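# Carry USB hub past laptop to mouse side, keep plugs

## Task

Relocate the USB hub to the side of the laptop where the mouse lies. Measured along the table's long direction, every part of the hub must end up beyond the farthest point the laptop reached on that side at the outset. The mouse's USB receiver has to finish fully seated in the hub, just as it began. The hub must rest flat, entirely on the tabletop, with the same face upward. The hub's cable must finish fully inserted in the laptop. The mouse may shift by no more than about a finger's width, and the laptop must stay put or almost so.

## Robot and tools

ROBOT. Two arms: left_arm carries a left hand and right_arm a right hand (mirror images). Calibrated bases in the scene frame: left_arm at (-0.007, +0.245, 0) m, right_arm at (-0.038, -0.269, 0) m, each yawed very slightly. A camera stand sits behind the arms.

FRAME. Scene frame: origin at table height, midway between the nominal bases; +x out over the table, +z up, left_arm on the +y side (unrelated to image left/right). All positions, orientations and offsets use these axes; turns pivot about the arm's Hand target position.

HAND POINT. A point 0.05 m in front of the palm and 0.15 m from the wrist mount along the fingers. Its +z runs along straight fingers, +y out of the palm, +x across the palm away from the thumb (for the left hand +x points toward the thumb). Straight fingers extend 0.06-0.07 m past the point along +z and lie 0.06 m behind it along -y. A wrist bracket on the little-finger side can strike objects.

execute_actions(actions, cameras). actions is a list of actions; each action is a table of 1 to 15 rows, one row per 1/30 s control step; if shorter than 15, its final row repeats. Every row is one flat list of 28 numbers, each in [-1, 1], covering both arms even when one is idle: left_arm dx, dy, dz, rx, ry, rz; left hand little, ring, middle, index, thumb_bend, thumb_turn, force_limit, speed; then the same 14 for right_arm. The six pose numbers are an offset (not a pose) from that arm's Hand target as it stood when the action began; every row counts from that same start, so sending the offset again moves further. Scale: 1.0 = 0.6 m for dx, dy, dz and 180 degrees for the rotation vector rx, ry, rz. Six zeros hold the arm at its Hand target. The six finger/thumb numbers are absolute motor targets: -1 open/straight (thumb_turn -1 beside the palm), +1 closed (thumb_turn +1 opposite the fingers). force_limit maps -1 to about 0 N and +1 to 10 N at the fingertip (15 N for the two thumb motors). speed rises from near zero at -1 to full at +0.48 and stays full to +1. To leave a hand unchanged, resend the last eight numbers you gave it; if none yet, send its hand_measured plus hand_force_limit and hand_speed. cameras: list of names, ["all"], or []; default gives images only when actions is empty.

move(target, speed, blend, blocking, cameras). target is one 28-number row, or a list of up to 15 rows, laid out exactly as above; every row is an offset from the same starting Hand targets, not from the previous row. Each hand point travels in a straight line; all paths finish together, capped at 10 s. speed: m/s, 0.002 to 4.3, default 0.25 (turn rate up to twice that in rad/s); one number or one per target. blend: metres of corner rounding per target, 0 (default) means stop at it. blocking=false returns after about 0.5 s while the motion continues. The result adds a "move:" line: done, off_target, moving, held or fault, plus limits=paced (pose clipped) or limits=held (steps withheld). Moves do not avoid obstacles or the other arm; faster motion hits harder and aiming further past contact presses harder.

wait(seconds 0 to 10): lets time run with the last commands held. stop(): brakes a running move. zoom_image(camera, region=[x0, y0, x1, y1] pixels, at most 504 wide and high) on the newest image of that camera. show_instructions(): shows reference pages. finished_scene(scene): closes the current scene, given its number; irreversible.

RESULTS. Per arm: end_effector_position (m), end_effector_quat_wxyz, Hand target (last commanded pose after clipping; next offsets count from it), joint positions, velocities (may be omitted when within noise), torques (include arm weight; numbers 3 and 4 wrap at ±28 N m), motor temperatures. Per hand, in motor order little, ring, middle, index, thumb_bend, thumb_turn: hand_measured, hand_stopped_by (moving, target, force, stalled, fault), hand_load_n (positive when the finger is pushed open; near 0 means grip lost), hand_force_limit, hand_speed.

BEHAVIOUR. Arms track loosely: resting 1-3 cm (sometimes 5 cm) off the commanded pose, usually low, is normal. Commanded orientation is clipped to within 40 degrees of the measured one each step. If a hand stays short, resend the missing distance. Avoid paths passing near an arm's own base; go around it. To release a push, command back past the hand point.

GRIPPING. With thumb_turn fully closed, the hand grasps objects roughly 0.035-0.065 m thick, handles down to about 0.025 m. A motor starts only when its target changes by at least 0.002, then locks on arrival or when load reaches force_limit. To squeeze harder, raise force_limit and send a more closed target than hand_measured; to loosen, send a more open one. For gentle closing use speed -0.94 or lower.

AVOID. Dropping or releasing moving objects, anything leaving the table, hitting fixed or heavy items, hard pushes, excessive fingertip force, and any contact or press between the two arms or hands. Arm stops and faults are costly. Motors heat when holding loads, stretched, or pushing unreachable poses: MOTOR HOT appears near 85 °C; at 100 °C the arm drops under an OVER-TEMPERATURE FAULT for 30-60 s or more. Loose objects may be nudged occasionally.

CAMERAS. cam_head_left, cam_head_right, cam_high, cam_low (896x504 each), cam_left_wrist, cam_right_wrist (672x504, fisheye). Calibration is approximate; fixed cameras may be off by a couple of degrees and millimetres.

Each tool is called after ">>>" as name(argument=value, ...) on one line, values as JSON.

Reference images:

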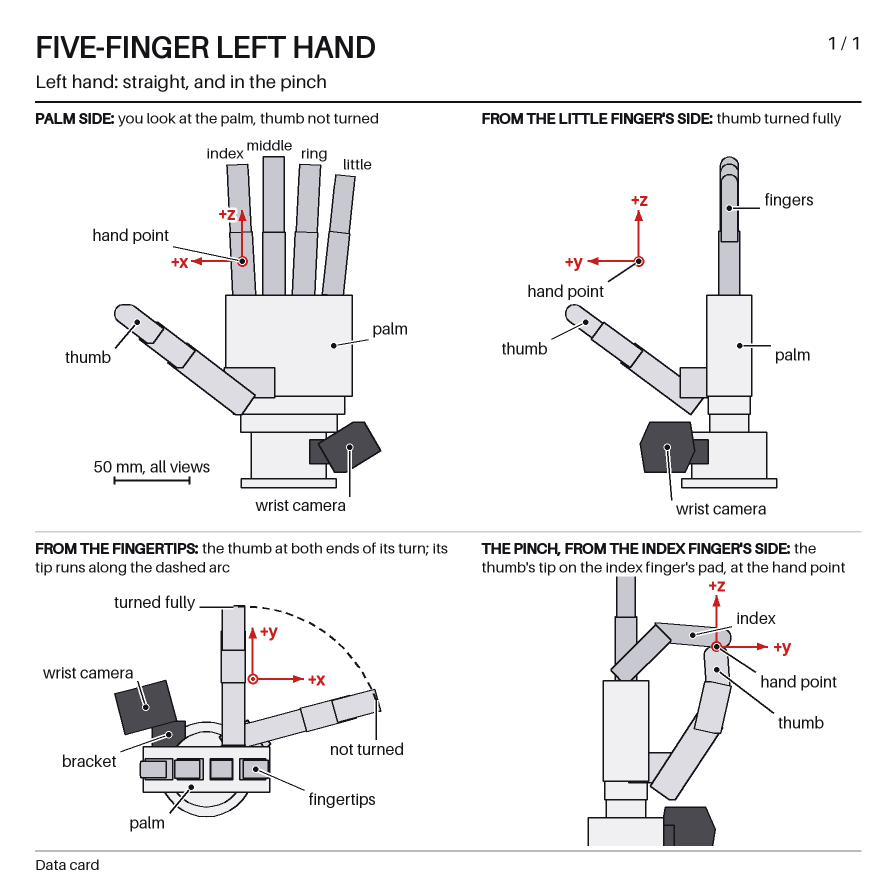

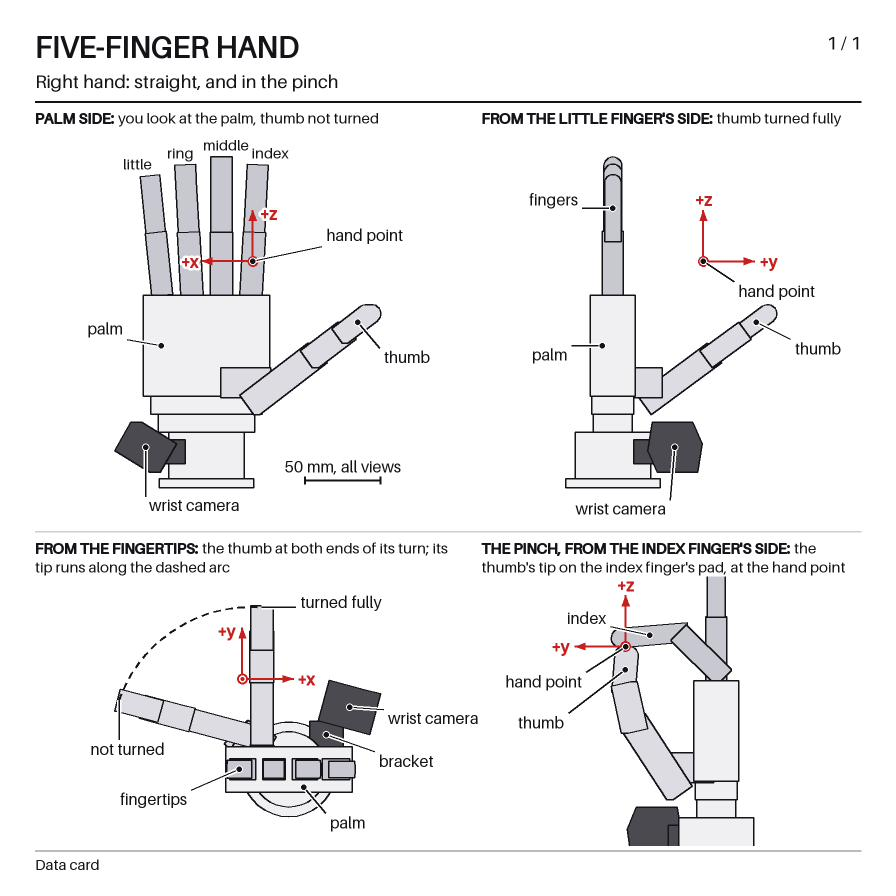

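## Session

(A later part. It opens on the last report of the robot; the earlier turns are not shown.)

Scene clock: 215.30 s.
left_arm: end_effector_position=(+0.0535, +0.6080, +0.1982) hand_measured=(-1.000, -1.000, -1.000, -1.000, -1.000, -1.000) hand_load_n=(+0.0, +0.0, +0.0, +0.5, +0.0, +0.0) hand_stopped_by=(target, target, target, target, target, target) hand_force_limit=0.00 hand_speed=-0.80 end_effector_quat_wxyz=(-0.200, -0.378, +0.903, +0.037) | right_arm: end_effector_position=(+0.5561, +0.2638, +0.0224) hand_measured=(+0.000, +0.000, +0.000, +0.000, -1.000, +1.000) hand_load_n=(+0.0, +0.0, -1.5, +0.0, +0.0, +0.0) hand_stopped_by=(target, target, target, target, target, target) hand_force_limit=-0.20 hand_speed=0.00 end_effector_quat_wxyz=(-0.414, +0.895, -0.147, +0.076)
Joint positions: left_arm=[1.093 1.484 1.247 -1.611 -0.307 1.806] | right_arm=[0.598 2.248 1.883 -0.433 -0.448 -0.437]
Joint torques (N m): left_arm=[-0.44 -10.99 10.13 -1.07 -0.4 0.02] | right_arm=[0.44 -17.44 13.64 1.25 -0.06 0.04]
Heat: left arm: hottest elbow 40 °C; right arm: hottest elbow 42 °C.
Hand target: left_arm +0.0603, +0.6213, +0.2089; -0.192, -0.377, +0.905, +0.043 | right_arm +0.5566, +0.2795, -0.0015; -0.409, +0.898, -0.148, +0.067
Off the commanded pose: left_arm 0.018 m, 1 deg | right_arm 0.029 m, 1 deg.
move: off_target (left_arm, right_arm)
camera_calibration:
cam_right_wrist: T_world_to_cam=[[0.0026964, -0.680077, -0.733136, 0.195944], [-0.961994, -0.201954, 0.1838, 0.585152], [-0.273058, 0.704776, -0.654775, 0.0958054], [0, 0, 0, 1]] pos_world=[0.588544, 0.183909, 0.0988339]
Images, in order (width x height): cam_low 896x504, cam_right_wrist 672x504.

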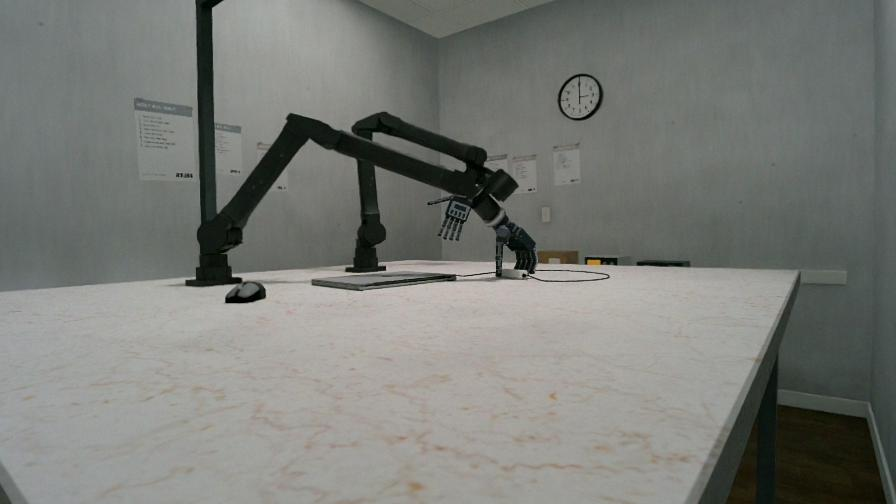

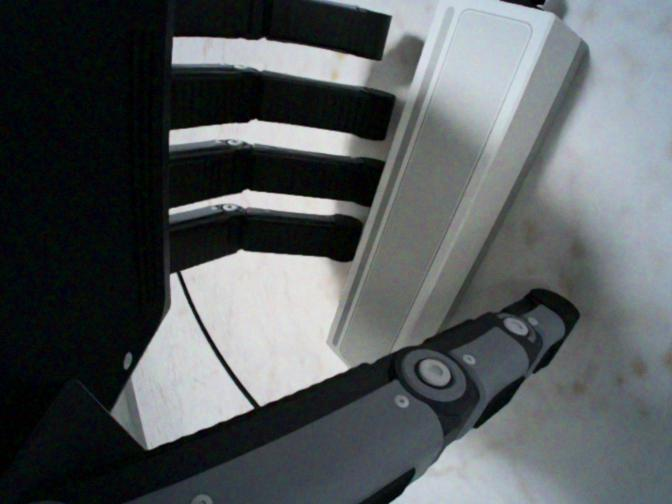

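>>> move(target=[0,0,0,0,0,0,-1,-1,-1,-1,-1,-1,0,-0.8,0,0,0,0,0,0,0.1,0.45,0.5,0.5,-0.1,1,-0.3,-0.9], speed=0.04, cameras=["cam_right_wrist","cam_low"])

>>> zoom_image(camera="cam_low", region=[450, 200, 570, 300])

Scene clock: 232.87 s.
left_arm: end_effector_position=(+0.0535, +0.6080, +0.1982) hand_measured=(-1.000, -1.000, -1.000, -1.000, -1.000, -1.000) hand_load_n=(+0.0, +0.0, +0.0, +0.0, +0.0, +0.0) hand_stopped_by=(target, target, target, target, target, target) hand_force_limit=0.00 hand_speed=-0.80 end_effector_quat_wxyz=(-0.200, -0.378, +0.903, +0.037) | right_arm: end_effector_position=(+0.5526, +0.2680, +0.0162) hand_measured=(+0.100, +0.426, +0.324, +0.408, -0.836, +1.000) hand_load_n=(+0.0, +4.0, +0.5, +1.0, +9.0, +1.5) hand_stopped_by=(target, force, force, force, force, target) hand_force_limit=-0.30 hand_speed=-0.90 end_effector_quat_wxyz=(-0.413, +0.896, -0.148, +0.072)
Joint positions: left_arm=[1.093 1.484 1.247 -1.611 -0.307 1.806] | right_arm=[0.605 2.258 1.887 -0.433 -0.448 -0.431]
Joint torques (N m): left_arm=[-0.56 -10.81 10.14 -1.05 -0.4 0.03] | right_arm=[-0.09 -18.02 13.61 1.17 -0.09 0.01]
Heat: left arm: hottest elbow 40 °C; right arm: hottest elbow 44 °C.
Hand target: left_arm +0.0603, +0.6213, +0.2089; -0.192, -0.377, +0.905, +0.043 | right_arm +0.5564, +0.2798, -0.0014; -0.409, +0.898, -0.148, +0.067
Off the commanded pose: left_arm 0.018 m, 1 deg | right_arm 0.022 m, 1 deg.
move: off_target (left_arm, right_arm)
camera_calibration:
cam_right_wrist: T_world_to_cam=[[-0.00233649, -0.681958, -0.731388, 0.197608], [-0.959738, -0.203908, 0.193193, 0.582965], [-0.280886, 0.702392, -0.654025, 0.0928603], [0, 0, 0, 1]] pos_world=[0.586039, 0.188407, 0.092636]
Images, in order (width x height): cam_low 896x504, cam_right_wrist 672x504.

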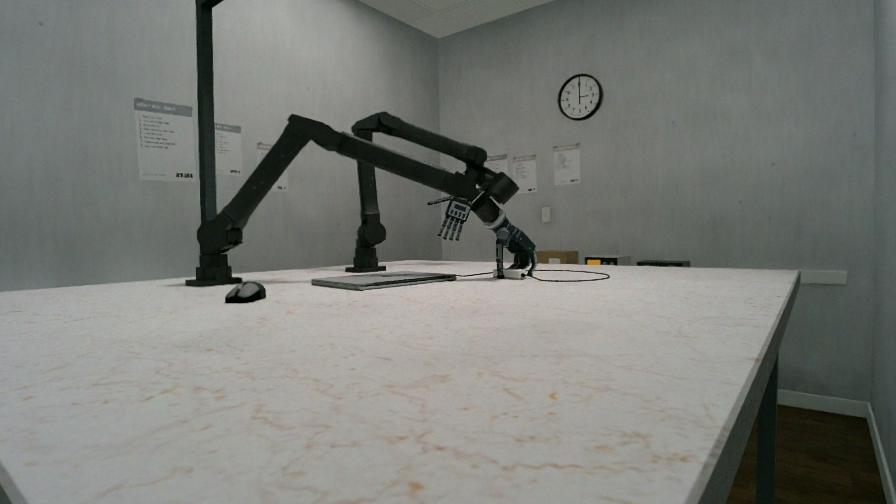

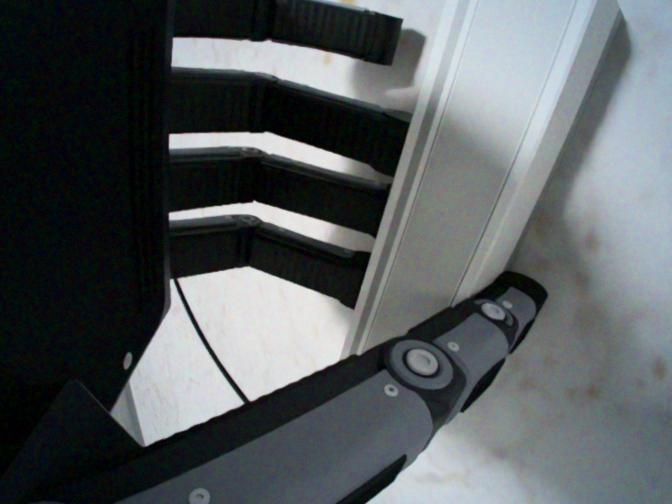

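Scaled by 4.200 from the camera's 896x504 image, which has a finer 1280x720 frame.

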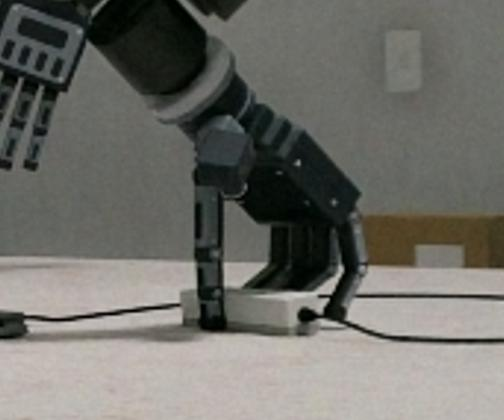

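>>> move(target=[0,0,0,0,0,0,-1,-1,-1,-1,-1,-1,0,-0.8,0,0,0.16,0,0,0,0.1,0.45,0.5,0.5,-0.1,1,-0.3,-0.9], speed=0.08, cameras=["cam_right_wrist","cam_low","cam_head_right"])

>>> zoom_image(camera="cam_low", region=[450, 200, 570, 300])

Scene clock: 238.70 s.
left_arm: end_effector_position=(+0.0535, +0.6080, +0.1982) hand_measured=(-1.000, -1.000, -1.000, -1.000, -1.000, -1.000) hand_load_n=(+0.0, +0.0, +0.0, +0.0, +0.0, +0.0) hand_stopped_by=(target, target, target, target, target, target) hand_force_limit=0.00 hand_speed=-0.80 end_effector_quat_wxyz=(-0.200, -0.378, +0.903, +0.037) | right_arm: end_effector_position=(+0.5456, +0.2627, +0.0564) hand_measured=(+0.100, +0.426, +0.324, +0.408, -0.836, +1.000) hand_load_n=(+0.0, +3.0, +0.5, +1.5, +9.0, +2.0) hand_stopped_by=(target, force, force, force, force, target) hand_force_limit=-0.30 hand_speed=-0.90 end_effector_quat_wxyz=(-0.388, +0.906, -0.159, +0.049)
Joint positions: left_arm=[1.093 1.484 1.247 -1.611 -0.307 1.806] | right_arm=[0.605 2.236 1.982 -0.623 -0.447 -0.431]
Joint torques (N m): left_arm=[-0.67 -10.81 10.11 -1.02 -0.38 0.04] | right_arm=[-0.09 -22.83 15.13 0.92 -0.15 0.02]
Heat: left arm: hottest elbow 40 °C; right arm: hottest elbow 45 °C.
Hand target: left_arm +0.0603, +0.6213, +0.2089; -0.192, -0.377, +0.905, +0.043 | right_arm +0.5565, +0.2797, +0.0946; -0.409, +0.898, -0.148, +0.067
Off the commanded pose: left_arm 0.018 m, 1 deg | right_arm 0.043 m, 4 deg.
move: off_target (left_arm, right_arm)
camera_calibration:
cam_right_wrist: T_world_to_cam=[[-0.0450523, -0.713364, -0.699344, 0.253115], [-0.946484, -0.193477, 0.258329, 0.55375], [-0.319589, 0.673557, -0.666471, 0.150243], [0, 0, 0, 1]] pos_world=[0.583535, 0.186504, 0.134097]
Images, in order (width x height): cam_head_right 896x504, cam_low 896x504, cam_right_wrist 672x504.

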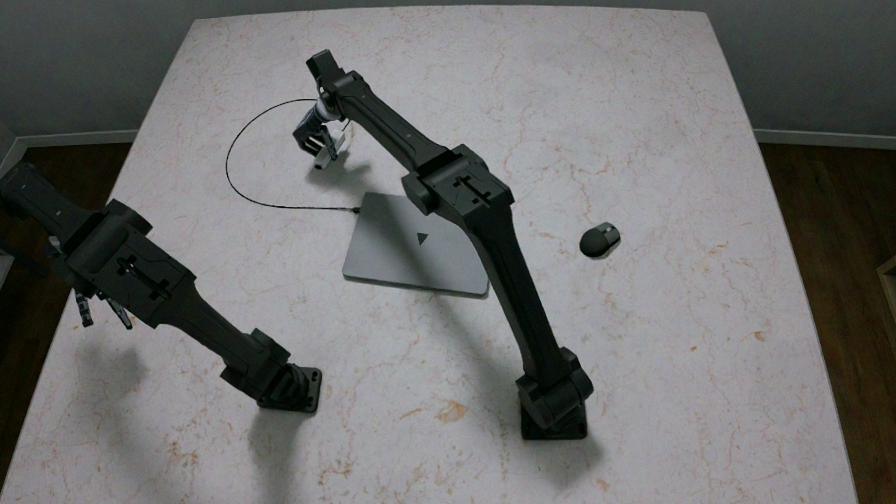

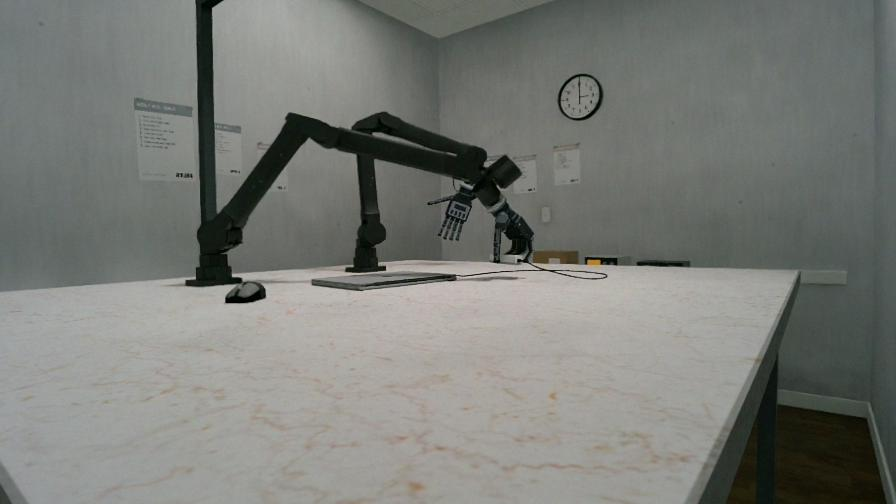

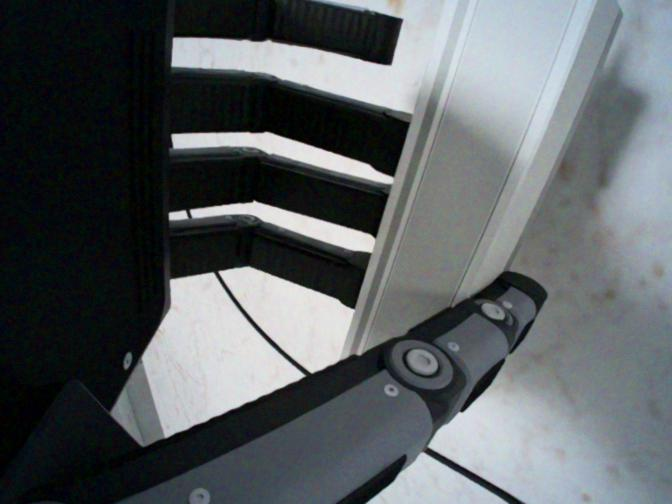

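Scaled by 4.200 from the camera's 896x504 image, which has a finer 1280x720 frame.

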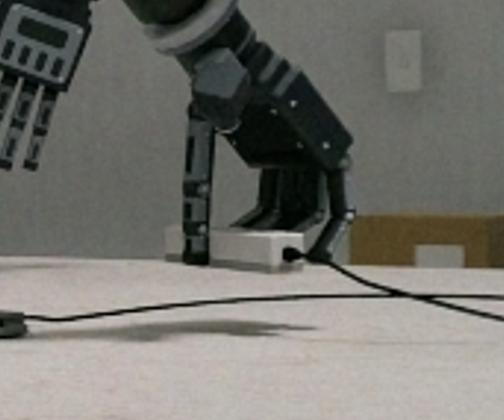

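>>> move(target=[[0,0,0,0,0,0,-1,-1,-1,-1,-1,-1,0,-0.8,0.05,-0.1,0.14,0,0,0,0.1,0.45,0.5,0.5,-0.1,1,-0.3,-0.9],[0,0,0,0,0,0,-1,-1,-1,-1,-1,-1,0,-0.8,0.075,-0.43,0.15,0,0,0,0.1,0.45,0.5,0.5,-0.1,1,-0.3,-0.9],[0,0,0,0,0,0,-1,-1,-1,-1,-1,-1,0,-0.8,0.06,-0.65,0.15,0,0,0,0.1,0.45,0.5,0.5,-0.1,1,-0.3,-0.9]], speed=0.15, blend=[0.05,0.05,0], cameras=["cam_right_wrist","cam_low","cam_head_right","cam_head_left"])

Scene clock: 251.93 s.
left_arm: end_effector_position=(+0.0535, +0.6080, +0.1982) hand_measured=(-1.000, -1.000, -1.000, -1.000, -1.000, -1.000) hand_load_n=(+0.0, +0.0, +0.0, +0.0, +0.0, +0.0) hand_stopped_by=(target, target, target, target, target, target) hand_force_limit=0.00 hand_speed=-0.80 end_effector_quat_wxyz=(-0.200, -0.378, +0.903, +0.037) | right_arm: end_effector_position=(+0.5985, -0.1099, +0.1762) hand_measured=(+0.100, +0.426, +0.324, +0.408, -0.836, +1.000) hand_load_n=(+0.0, +3.5, +0.0, +1.5, +9.0, +1.5) hand_stopped_by=(target, force, force, force, force, target) hand_force_limit=-0.30 hand_speed=-0.90 end_effector_quat_wxyz=(-0.408, +0.898, -0.153, +0.065)
Joint positions: left_arm=[1.093 1.484 1.247 -1.611 -0.307 1.806] | right_arm=[0.052 1.948 1.841 -1.043 -0.764 -0.984]
Joint torques (N m): left_arm=[-0.5 -11.05 10.11 -1.03 -0.38 0.03] | right_arm=[-1.2 -19.49 8.57 0.47 -0.55 -0.11]
Heat: left arm: hottest elbow 40 °C; right arm: hottest elbow 45 °C.
Hand target: left_arm +0.0603, +0.6213, +0.2089; -0.192, -0.377, +0.905, +0.043 | right_arm +0.5924, -0.1102, +0.1846; -0.409, +0.898, -0.148, +0.067
Off the commanded pose: left_arm 0.018 m, 1 deg | right_arm 0.010 m, 1 deg.
move: off_target (left_arm)
camera_calibration:
cam_right_wrist: T_world_to_cam=[[-0.0190152, -0.687367, -0.726061, 0.0654867], [-0.956687, -0.198486, 0.212963, 0.514238], [-0.290497, 0.698663, -0.653821, 0.481022], [0, 0, 0, 1]] pos_world=[0.632946, -0.18899, 0.252536]
Images, in order (width x height): cam_head_left 896x504, cam_head_right 896x504, cam_low 896x504, cam_right_wrist 672x504.

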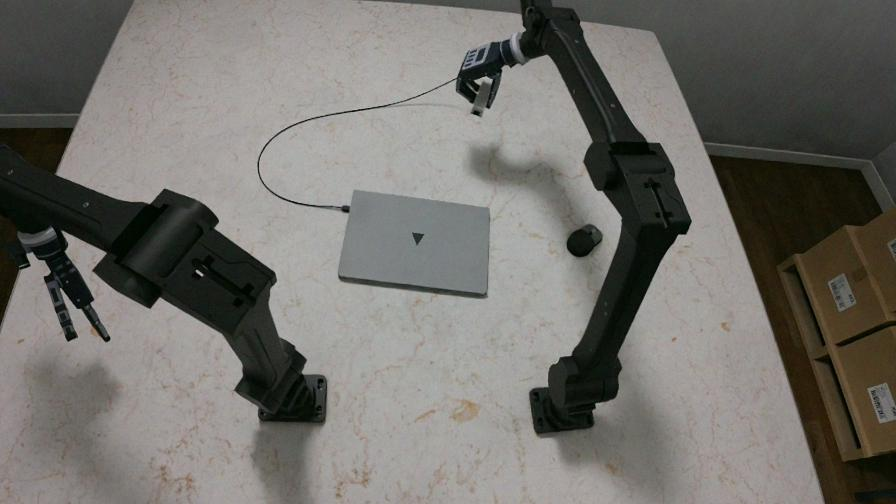

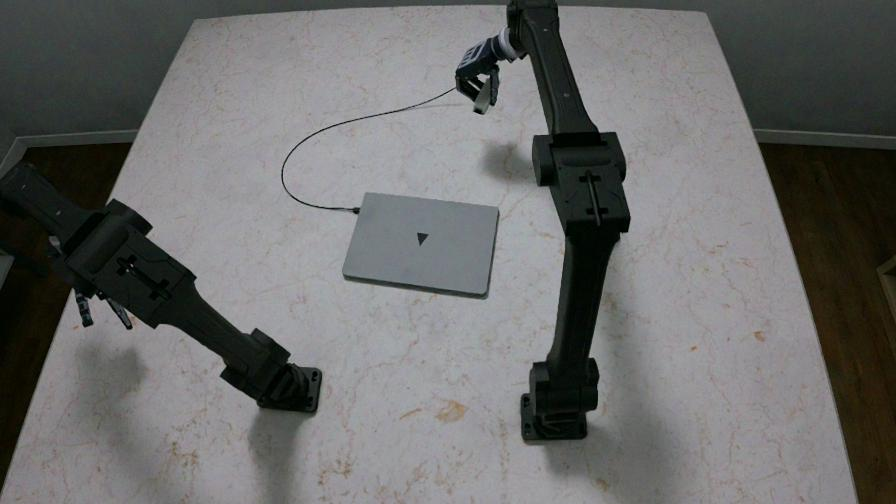

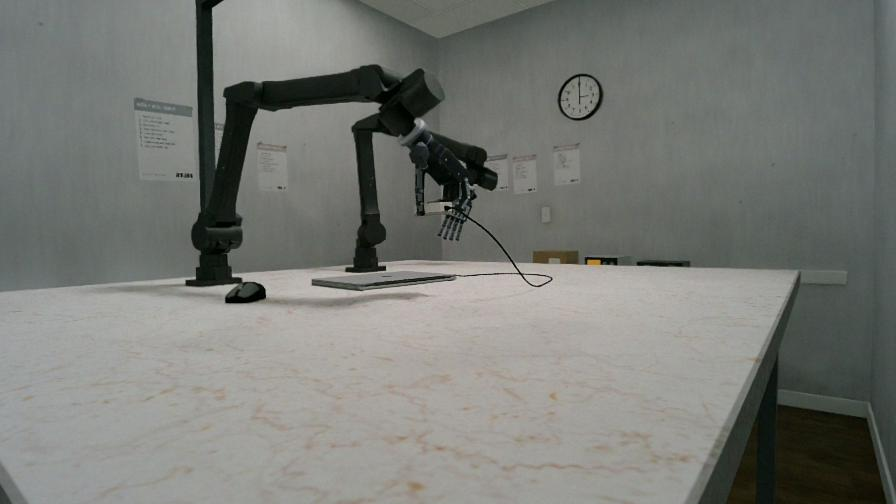

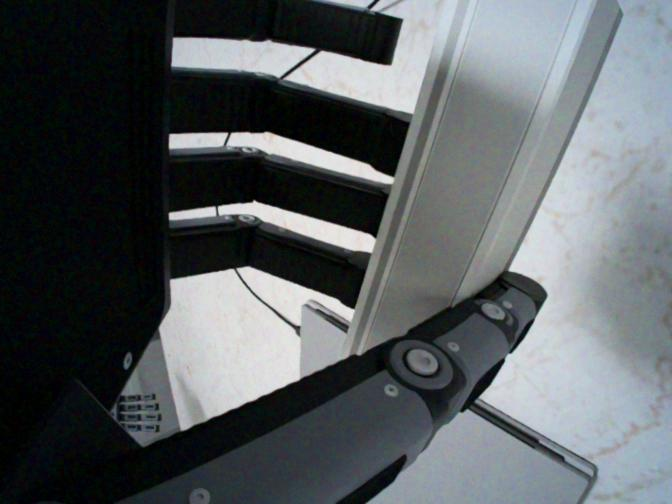

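>>> move(target=[0,0,0,0,0,0,-1,-1,-1,-1,-1,-1,0,-0.8,-0.162,-0.217,-0.09,0,0,0,0.1,0.45,0.5,0.5,-0.1,1,-0.3,-0.9], speed=0.12, cameras=["cam_right_wrist","cam_low","cam_head_right","cam_head_left"])

>>> zoom_image(camera="cam_head_left", region=[440, 100, 600, 200])

>>> zoom_image(camera="cam_head_right", region=[440, 100, 600, 200])

Scene clock: 262.67 s.
left_arm: end_effector_position=(+0.0535, +0.6080, +0.1982) hand_measured=(-1.000, -1.000, -1.000, -1.000, -1.000, -1.000) hand_load_n=(+0.0, +0.0, +0.0, +0.0, -0.5, +0.0) hand_stopped_by=(target, target, target, target, target, target) hand_force_limit=0.00 hand_speed=-0.80 end_effector_quat_wxyz=(-0.200, -0.378, +0.903, +0.037) | right_arm: end_effector_position=(+0.5015, -0.2390, +0.1251) hand_measured=(+0.100, +0.426, +0.324, +0.408, -0.836, +1.000) hand_load_n=(+0.0, +3.0, +0.5, +2.0, +9.0, +1.5) hand_stopped_by=(target, force, force, force, force, target) hand_force_limit=-0.30 hand_speed=-0.90 end_effector_quat_wxyz=(-0.408, +0.898, -0.150, +0.065)
Joint positions: left_arm=[1.093 1.484 1.247 -1.611 -0.307 1.806] | right_arm=[-0.174 1.771 1.459 -1.062 -0.835 -1.301]
Joint torques (N m): left_arm=[-0.38 -10.99 10.07 -1.11 -0.39 0.03] | right_arm=[-1.32 -16.09 7.68 0.1 -0.64 -0.13]
Heat: left arm: hottest elbow 40 °C; right arm: hottest elbow 44 °C.
Hand target: left_arm +0.0603, +0.6213, +0.2089; -0.192, -0.377, +0.905, +0.043 | right_arm +0.4953, -0.2406, +0.1306; -0.409, +0.898, -0.148, +0.067
Off the commanded pose: left_arm 0.018 m, 1 deg | right_arm 0.009 m, 0 deg.
move: off_target (left_arm)
camera_calibration:
cam_right_wrist: T_world_to_cam=[[-0.0132122, -0.687759, -0.725819, -0.065273], [-0.956238, -0.203498, 0.210233, 0.405709], [-0.292292, 0.696833, -0.654972, 0.510255], [0, 0, 0, 1]] pos_world=[0.536236, -0.317894, 0.201533]
Images, in order (width x height): cam_head_left 896x504, cam_head_right 896x504, cam_low 896x504, cam_right_wrist 672x504.

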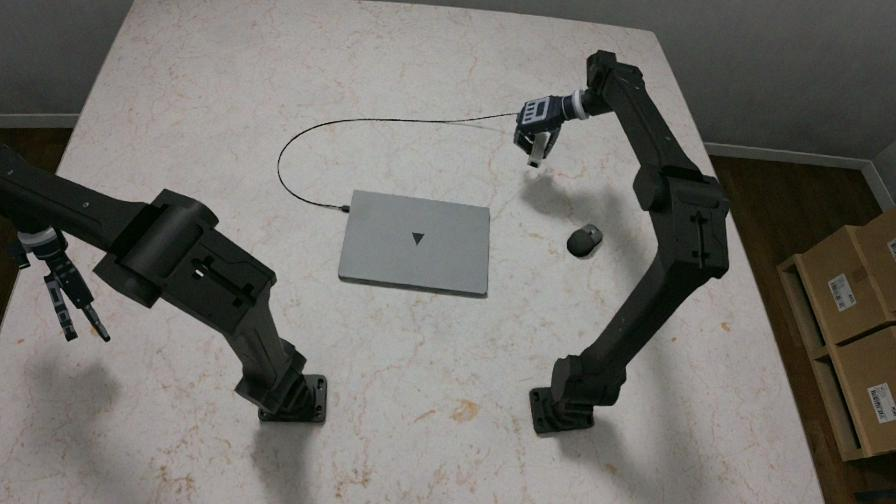

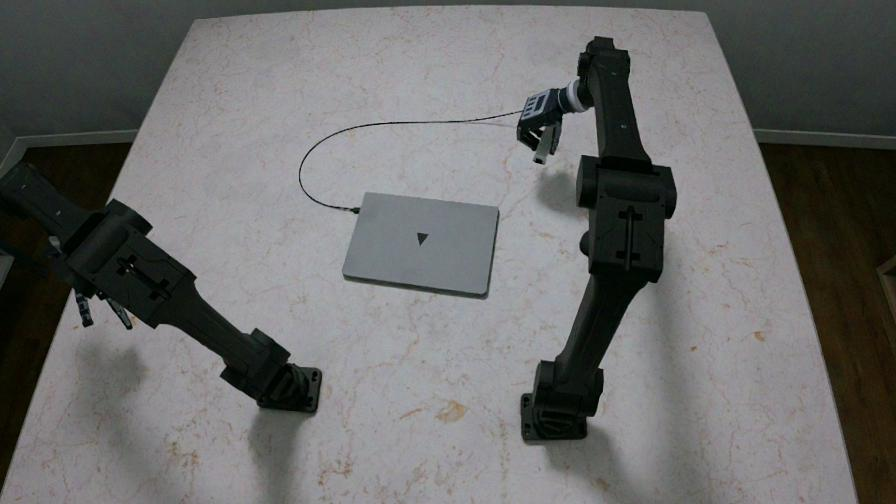

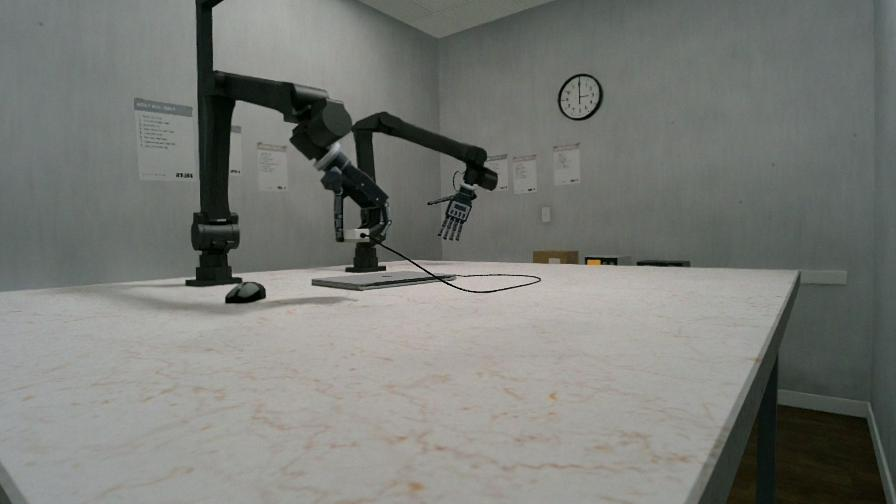

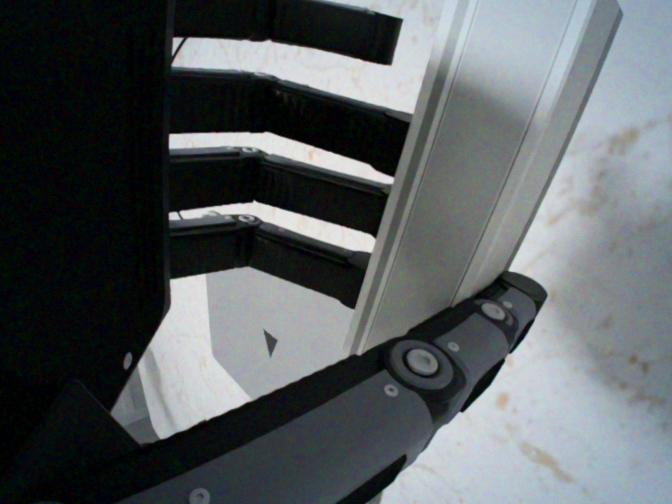

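Scaled by 3.150 from the camera's 896x504 image, which has a finer 1280x720 frame.

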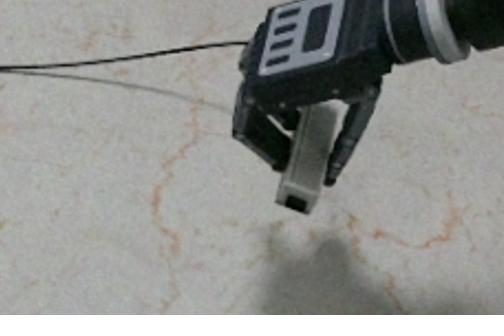

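Scaled by 3.150 from the camera's 896x504 image, which has a finer 1280x720 frame.

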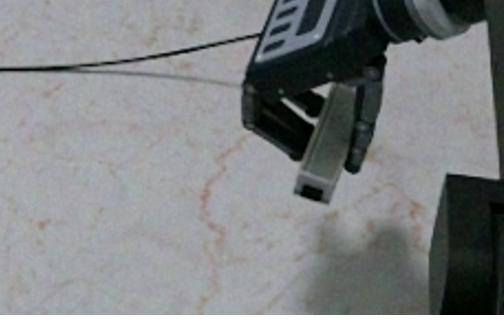

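>>> move(target=[0,0,0,0,0,0,-1,-1,-1,-1,-1,-1,0,-0.8,0,0,-0.125,0,0,0,0.1,0.45,0.5,0.5,-0.1,1,-0.3,-0.9], speed=0.1, cameras=["cam_low","cam_head_left"])

>>> zoom_image(camera="cam_low", region=[300, 210, 420, 310])

Scene clock: 282.73 s.
left_arm: end_effector_position=(+0.0535, +0.6080, +0.1982) hand_measured=(-1.000, -1.000, -1.000, -1.000, -1.000, -1.000) hand_load_n=(+0.0, +0.0, +0.0, +0.0, +0.0, +0.0) hand_stopped_by=(target, target, target, target, target, target) hand_force_limit=0.00 hand_speed=-0.80 end_effector_quat_wxyz=(-0.200, -0.378, +0.903, +0.037) | right_arm: end_effector_position=(+0.4968, -0.2384, +0.0692) hand_measured=(+0.100, +0.426, +0.324, +0.408, -0.836, +1.000) hand_load_n=(+0.0, +3.0, +0.5, +2.0, +9.0, +1.5) hand_stopped_by=(target, force, force, force, force, target) hand_force_limit=-0.30 hand_speed=-0.90 end_effector_quat_wxyz=(-0.408, +0.898, -0.146, +0.072)
Joint positions: left_arm=[1.093 1.484 1.247 -1.611 -0.307 1.806] | right_arm=[-0.174 1.805 1.349 -0.903 -0.835 -1.304]
Joint torques (N m): left_arm=[-0.56 -10.75 10.14 -1.07 -0.38 0.04] | right_arm=[-1.38 -13.27 7.51 0.98 -0.63 -0.11]
Heat: left arm: hottest elbow 40 °C; right arm: hottest elbow 42 °C.
Hand target: left_arm +0.0603, +0.6213, +0.2089; -0.192, -0.377, +0.905, +0.043 | right_arm +0.4952, -0.2406, +0.0556; -0.409, +0.898, -0.148, +0.067
Off the commanded pose: left_arm 0.018 m, 1 deg | right_arm 0.014 m, 1 deg.
move: off_target (left_arm, right_arm)
Images, in order (width x height): cam_head_left 896x504, cam_low 896x504.

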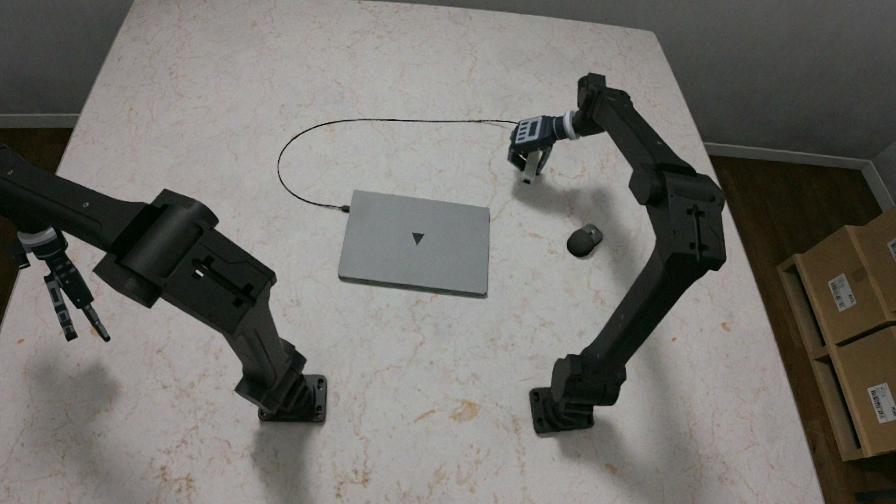

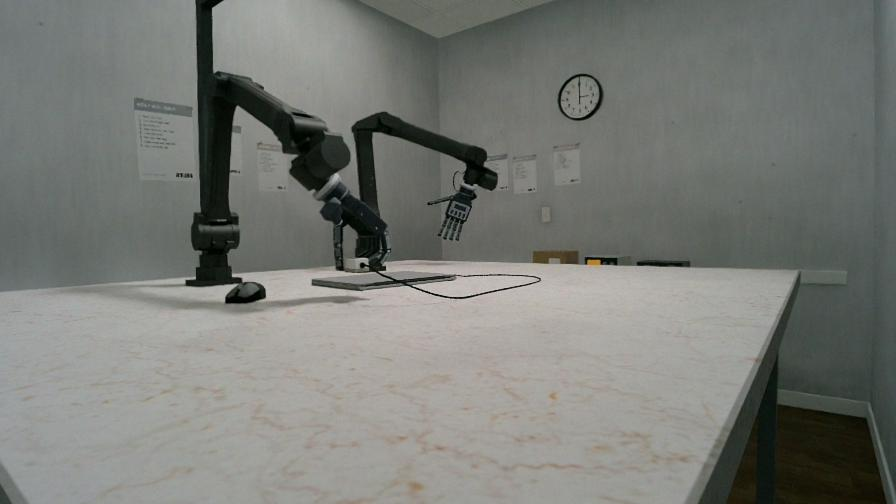

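Scaled by 4.200 from the camera's 896x504 image, which has a finer 1280x720 frame.

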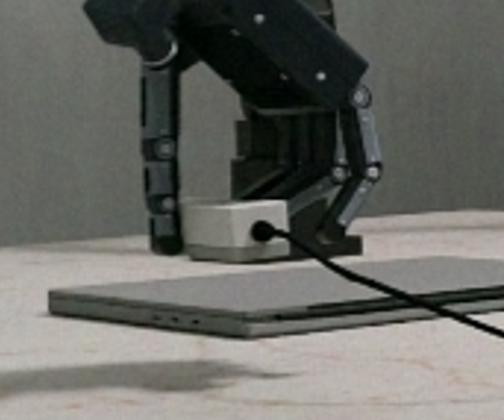

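>>> zoom_image(camera="cam_low", region=[330, 250, 380, 280])

Scaled by 10.080 from the camera's 896x504 image, which has a finer 1280x720 frame.

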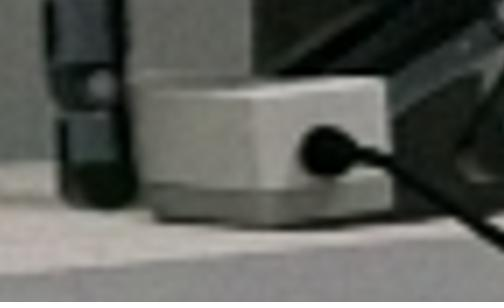

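>>> move(target=[0,0,0,0,0,0,-1,-1,-1,-1,-1,-1,0,-0.8,0,0,-0.07,0,0,0,0.1,0.45,0.5,0.5,-0.1,1,-0.3,-0.9], speed=0.05, cameras=["cam_low"])

>>> zoom_image(camera="cam_low", region=[320, 250, 400, 320])

Scene clock: 307.97 s.
left_arm: end_effector_position=(+0.0535, +0.6080, +0.1982) hand_measured=(-1.000, -1.000, -1.000, -1.000, -1.000, -1.000) hand_load_n=(+0.0, +0.0, +0.0, +0.0, +0.0, +0.0) hand_stopped_by=(target, target, target, target, target, target) hand_force_limit=0.00 hand_speed=-0.80 end_effector_quat_wxyz=(-0.200, -0.378, +0.903, +0.037) | right_arm: end_effector_position=(+0.4991, -0.2387, +0.0300) hand_measured=(+0.100, +0.426, +0.324, +0.408, -0.836, +1.000) hand_load_n=(+0.0, +3.5, +0.5, +2.0, +9.0, +1.5) hand_stopped_by=(target, force, force, force, force, target) hand_force_limit=-0.30 hand_speed=-0.90 end_effector_quat_wxyz=(-0.408, +0.898, -0.145, +0.075)
Joint positions: left_arm=[1.093 1.484 1.247 -1.611 -0.307 1.806] | right_arm=[-0.174 1.856 1.308 -0.805 -0.835 -1.304]
Joint torques (N m): left_arm=[-0.5 -10.75 10.11 -1.06 -0.39 0.03] | right_arm=[-1.38 -12.98 6.99 1.01 -0.64 -0.12]
Heat: left arm: hottest elbow 40 °C; right arm: hottest elbow 42 °C.
Hand target: left_arm +0.0603, +0.6213, +0.2089; -0.192, -0.377, +0.905, +0.043 | right_arm +0.4953, -0.2406, +0.0137; -0.409, +0.898, -0.148, +0.067
Off the commanded pose: left_arm 0.018 m, 1 deg | right_arm 0.017 m, 1 deg.
move: off_target (left_arm, right_arm)
Images, in order (width x height): cam_low 896x504.

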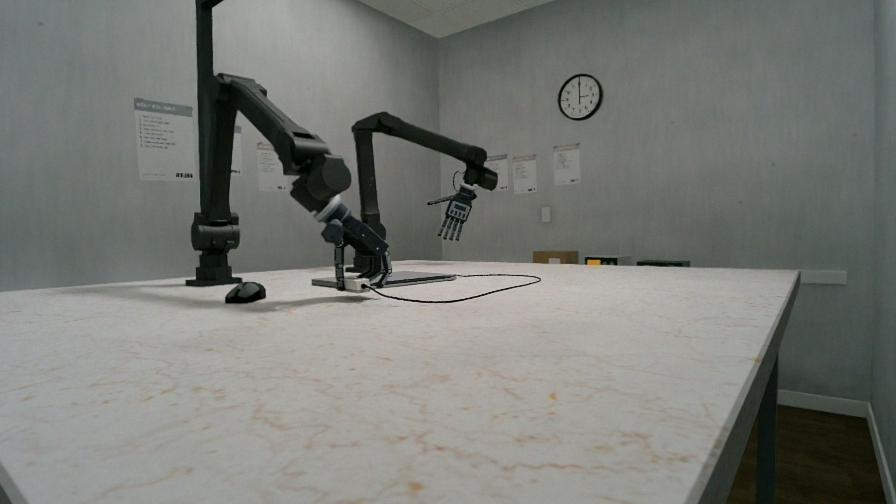

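Scaled by 6.300 from the camera's 896x504 image, which has a finer 1280x720 frame.

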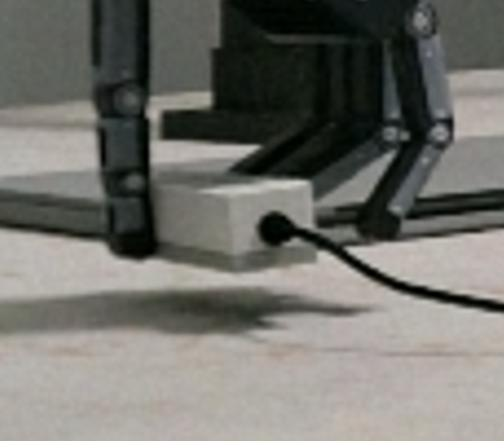

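>>> move(target=[0,0,0,0,0,0,-1,-1,-1,-1,-1,-1,0,-0.8,0,0,-0.018,0,0,0,0.1,0.45,0.5,0.5,-0.1,1,-0.3,-0.9], speed=0.03, cameras=["cam_low"])

>>> zoom_image(camera="cam_low", region=[320, 250, 400, 320])

Scene clock: 312.70 s.
left_arm: end_effector_position=(+0.0535, +0.6080, +0.1982) hand_measured=(-1.000, -1.000, -1.000, -1.000, -1.000, -1.000) hand_load_n=(+0.0, +0.0, +0.0, +0.0, +0.0, +0.0) hand_stopped_by=(target, target, target, target, target, target) hand_force_limit=0.00 hand_speed=-0.80 end_effector_quat_wxyz=(-0.200, -0.378, +0.903, +0.037) | right_arm: end_effector_position=(+0.4994, -0.2388, +0.0193) hand_measured=(+0.100, +0.426, +0.324, +0.408, -0.836, +1.000) hand_load_n=(+0.0, +3.0, +0.5, +2.0, +9.0, +1.5) hand_stopped_by=(target, force, force, force, force, target) hand_force_limit=-0.30 hand_speed=-0.90 end_effector_quat_wxyz=(-0.408, +0.898, -0.145, +0.075)
Joint positions: left_arm=[1.093 1.484 1.247 -1.611 -0.307 1.806] | right_arm=[-0.174 1.872 1.298 -0.78 -0.835 -1.304]
Joint torques (N m): left_arm=[-0.44 -10.7 10.14 -1.09 -0.39 0.04] | right_arm=[-1.38 -13.33 6.87 0.92 -0.64 -0.12]
Heat: left arm: hottest elbow 40 °C; right arm: hottest elbow 42 °C.
Hand target: left_arm +0.0603, +0.6213, +0.2089; -0.192, -0.377, +0.905, +0.043 | right_arm +0.4953, -0.2406, +0.0029; -0.409, +0.898, -0.148, +0.067
Off the commanded pose: left_arm 0.018 m, 1 deg | right_arm 0.017 m, 1 deg.
move: off_target (left_arm, right_arm)
Images, in order (width x height): cam_low 896x504.

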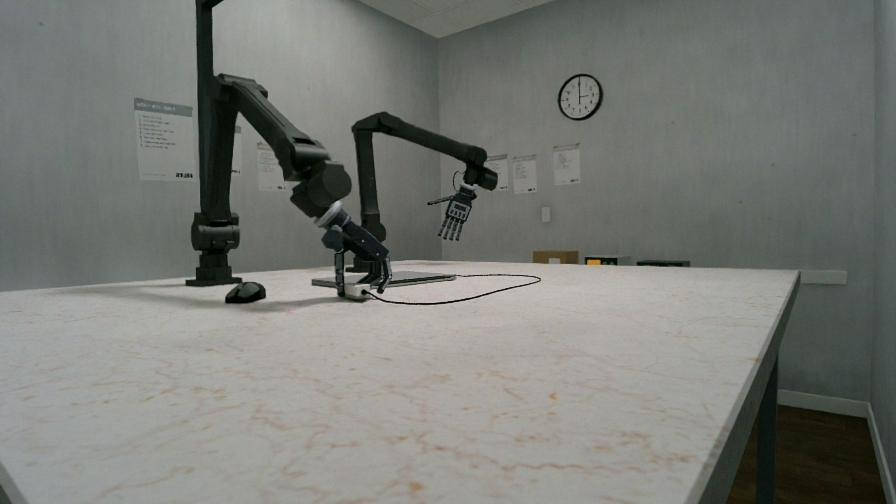

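Scaled by 6.300 from the camera's 896x504 image, which has a finer 1280x720 frame.

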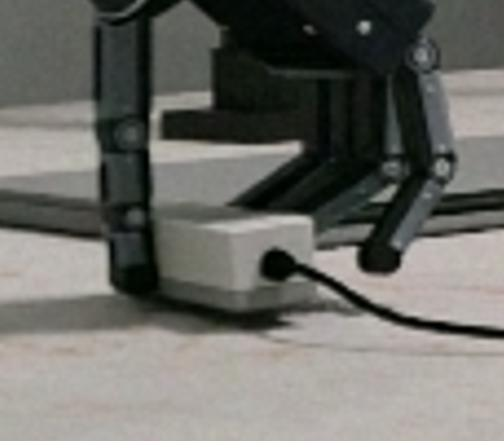

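>>> move(target=[0,0,0,0,0,0,-1,-1,-1,-1,-1,-1,0,-0.8,0,0,-0.008,0,0,0,0.1,0.45,0.5,0.5,-0.1,1,-0.3,-0.9], speed=0.03, cameras=["cam_low"])

>>> zoom_image(camera="cam_low", region=[320, 250, 400, 320])

Scene clock: 318.37 s.
left_arm: end_effector_position=(+0.0535, +0.6080, +0.1982) hand_measured=(-1.000, -1.000, -1.000, -1.000, -1.000, -1.000) hand_load_n=(+0.0, +0.0, -0.5, +0.0, -0.5, +0.0) hand_stopped_by=(target, target, target, target, target, target) hand_force_limit=0.00 hand_speed=-0.80 end_effector_quat_wxyz=(-0.200, -0.378, +0.903, +0.037) | right_arm: end_effector_position=(+0.5015, -0.2391, +0.0166) hand_measured=(+0.100, +0.426, +0.324, +0.408, -0.836, +1.000) hand_load_n=(+0.0, +3.0, +0.5, +2.0, +9.0, +2.0) hand_stopped_by=(target, force, force, force, force, target) hand_force_limit=-0.30 hand_speed=-0.90 end_effector_quat_wxyz=(-0.408, +0.898, -0.144, +0.078)
Joint positions: left_arm=[1.093 1.484 1.247 -1.611 -0.307 1.806] | right_arm=[-0.174 1.877 1.298 -0.769 -0.835 -1.304]
Joint torques (N m): left_arm=[-0.32 -10.93 10.1 -1.05 -0.39 0.04] | right_arm=[-1.38 -13.16 6.49 1.05 -0.64 -0.12]
Heat: left arm: hottest elbow 40 °C; right arm: hottest elbow 41 °C.
Hand target: left_arm +0.0603, +0.6213, +0.2089; -0.192, -0.377, +0.905, +0.043 | right_arm +0.4953, -0.2406, -0.0021; -0.409, +0.898, -0.148, +0.067
Off the commanded pose: left_arm 0.018 m, 1 deg | right_arm 0.020 m, 1 deg.
move: off_target (left_arm, right_arm)
Images, in order (width x height): cam_low 896x504.

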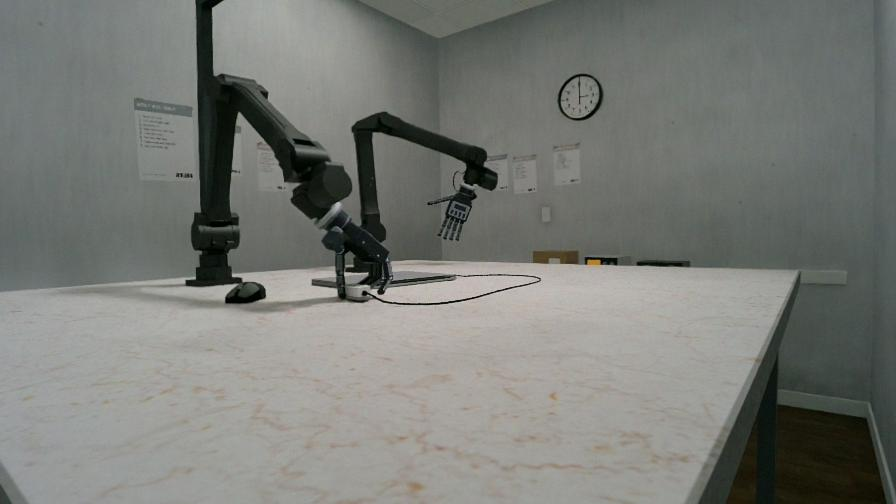

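Scaled by 6.300 from the camera's 896x504 image, which has a finer 1280x720 frame.

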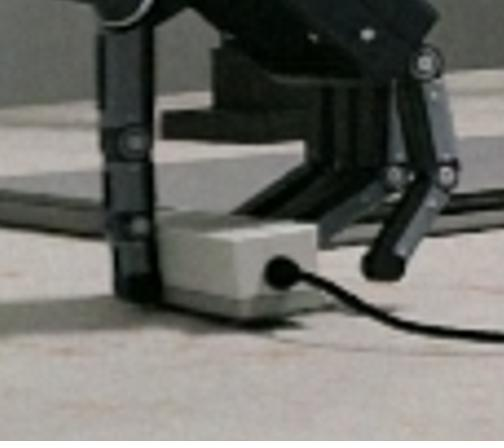

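>>> move(target=[0,0,0,0,0,0,-1,-1,-1,-1,-1,-1,0,-0.8,0,0,-0.007,0,0,0,0.1,0.45,0.5,0.5,-0.1,1,-0.3,-0.9], speed=0.03, cameras=["cam_low"])

>>> zoom_image(camera="cam_low", region=[320, 250, 400, 320])

Scene clock: 322.43 s.
left_arm: end_effector_position=(+0.0535, +0.6080, +0.1982) hand_measured=(-1.000, -1.000, -1.000, -1.000, -1.000, -1.000) hand_load_n=(+0.0, +0.0, +0.0, +0.0, +0.0, +0.0) hand_stopped_by=(target, target, target, target, target, target) hand_force_limit=0.00 hand_speed=-0.80 end_effector_quat_wxyz=(-0.200, -0.378, +0.903, +0.037) | right_arm: end_effector_position=(+0.5009, -0.2388, +0.0148) hand_measured=(+0.100, +0.426, +0.324, +0.408, -0.836, +1.000) hand_load_n=(+0.0, +3.5, +0.5, +1.5, +9.0, +1.5) hand_stopped_by=(target, force, force, force, force, target) hand_force_limit=-0.30 hand_speed=-0.90 end_effector_quat_wxyz=(-0.409, +0.898, -0.143, +0.078)
Joint positions: left_arm=[1.093 1.484 1.247 -1.611 -0.307 1.806] | right_arm=[-0.174 1.878 1.293 -0.762 -0.836 -1.304]
Joint torques (N m): left_arm=[-0.56 -11.05 10.1 -1.05 -0.4 0.02] | right_arm=[-1.38 -12.75 6.6 1.11 -0.59 -0.12]
Heat: left arm: hottest elbow 40 °C; right arm: hottest elbow 41 °C.
Hand target: left_arm +0.0603, +0.6213, +0.2089; -0.192, -0.377, +0.905, +0.043 | right_arm +0.4952, -0.2406, -0.0062; -0.409, +0.898, -0.148, +0.067
Off the commanded pose: left_arm 0.018 m, 1 deg | right_arm 0.022 m, 1 deg.
move: off_target (left_arm, right_arm)
Images, in order (width x height): cam_low 896x504.

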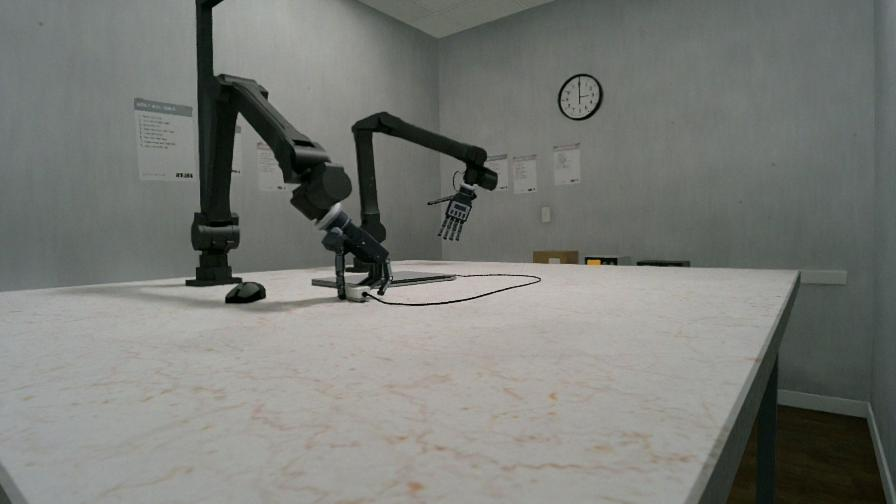

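Scaled by 6.300 from the camera's 896x504 image, which has a finer 1280x720 frame.

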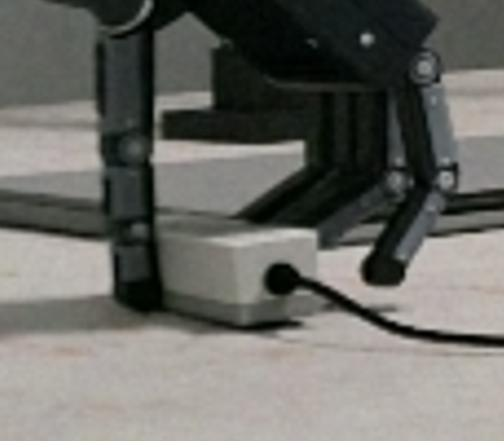

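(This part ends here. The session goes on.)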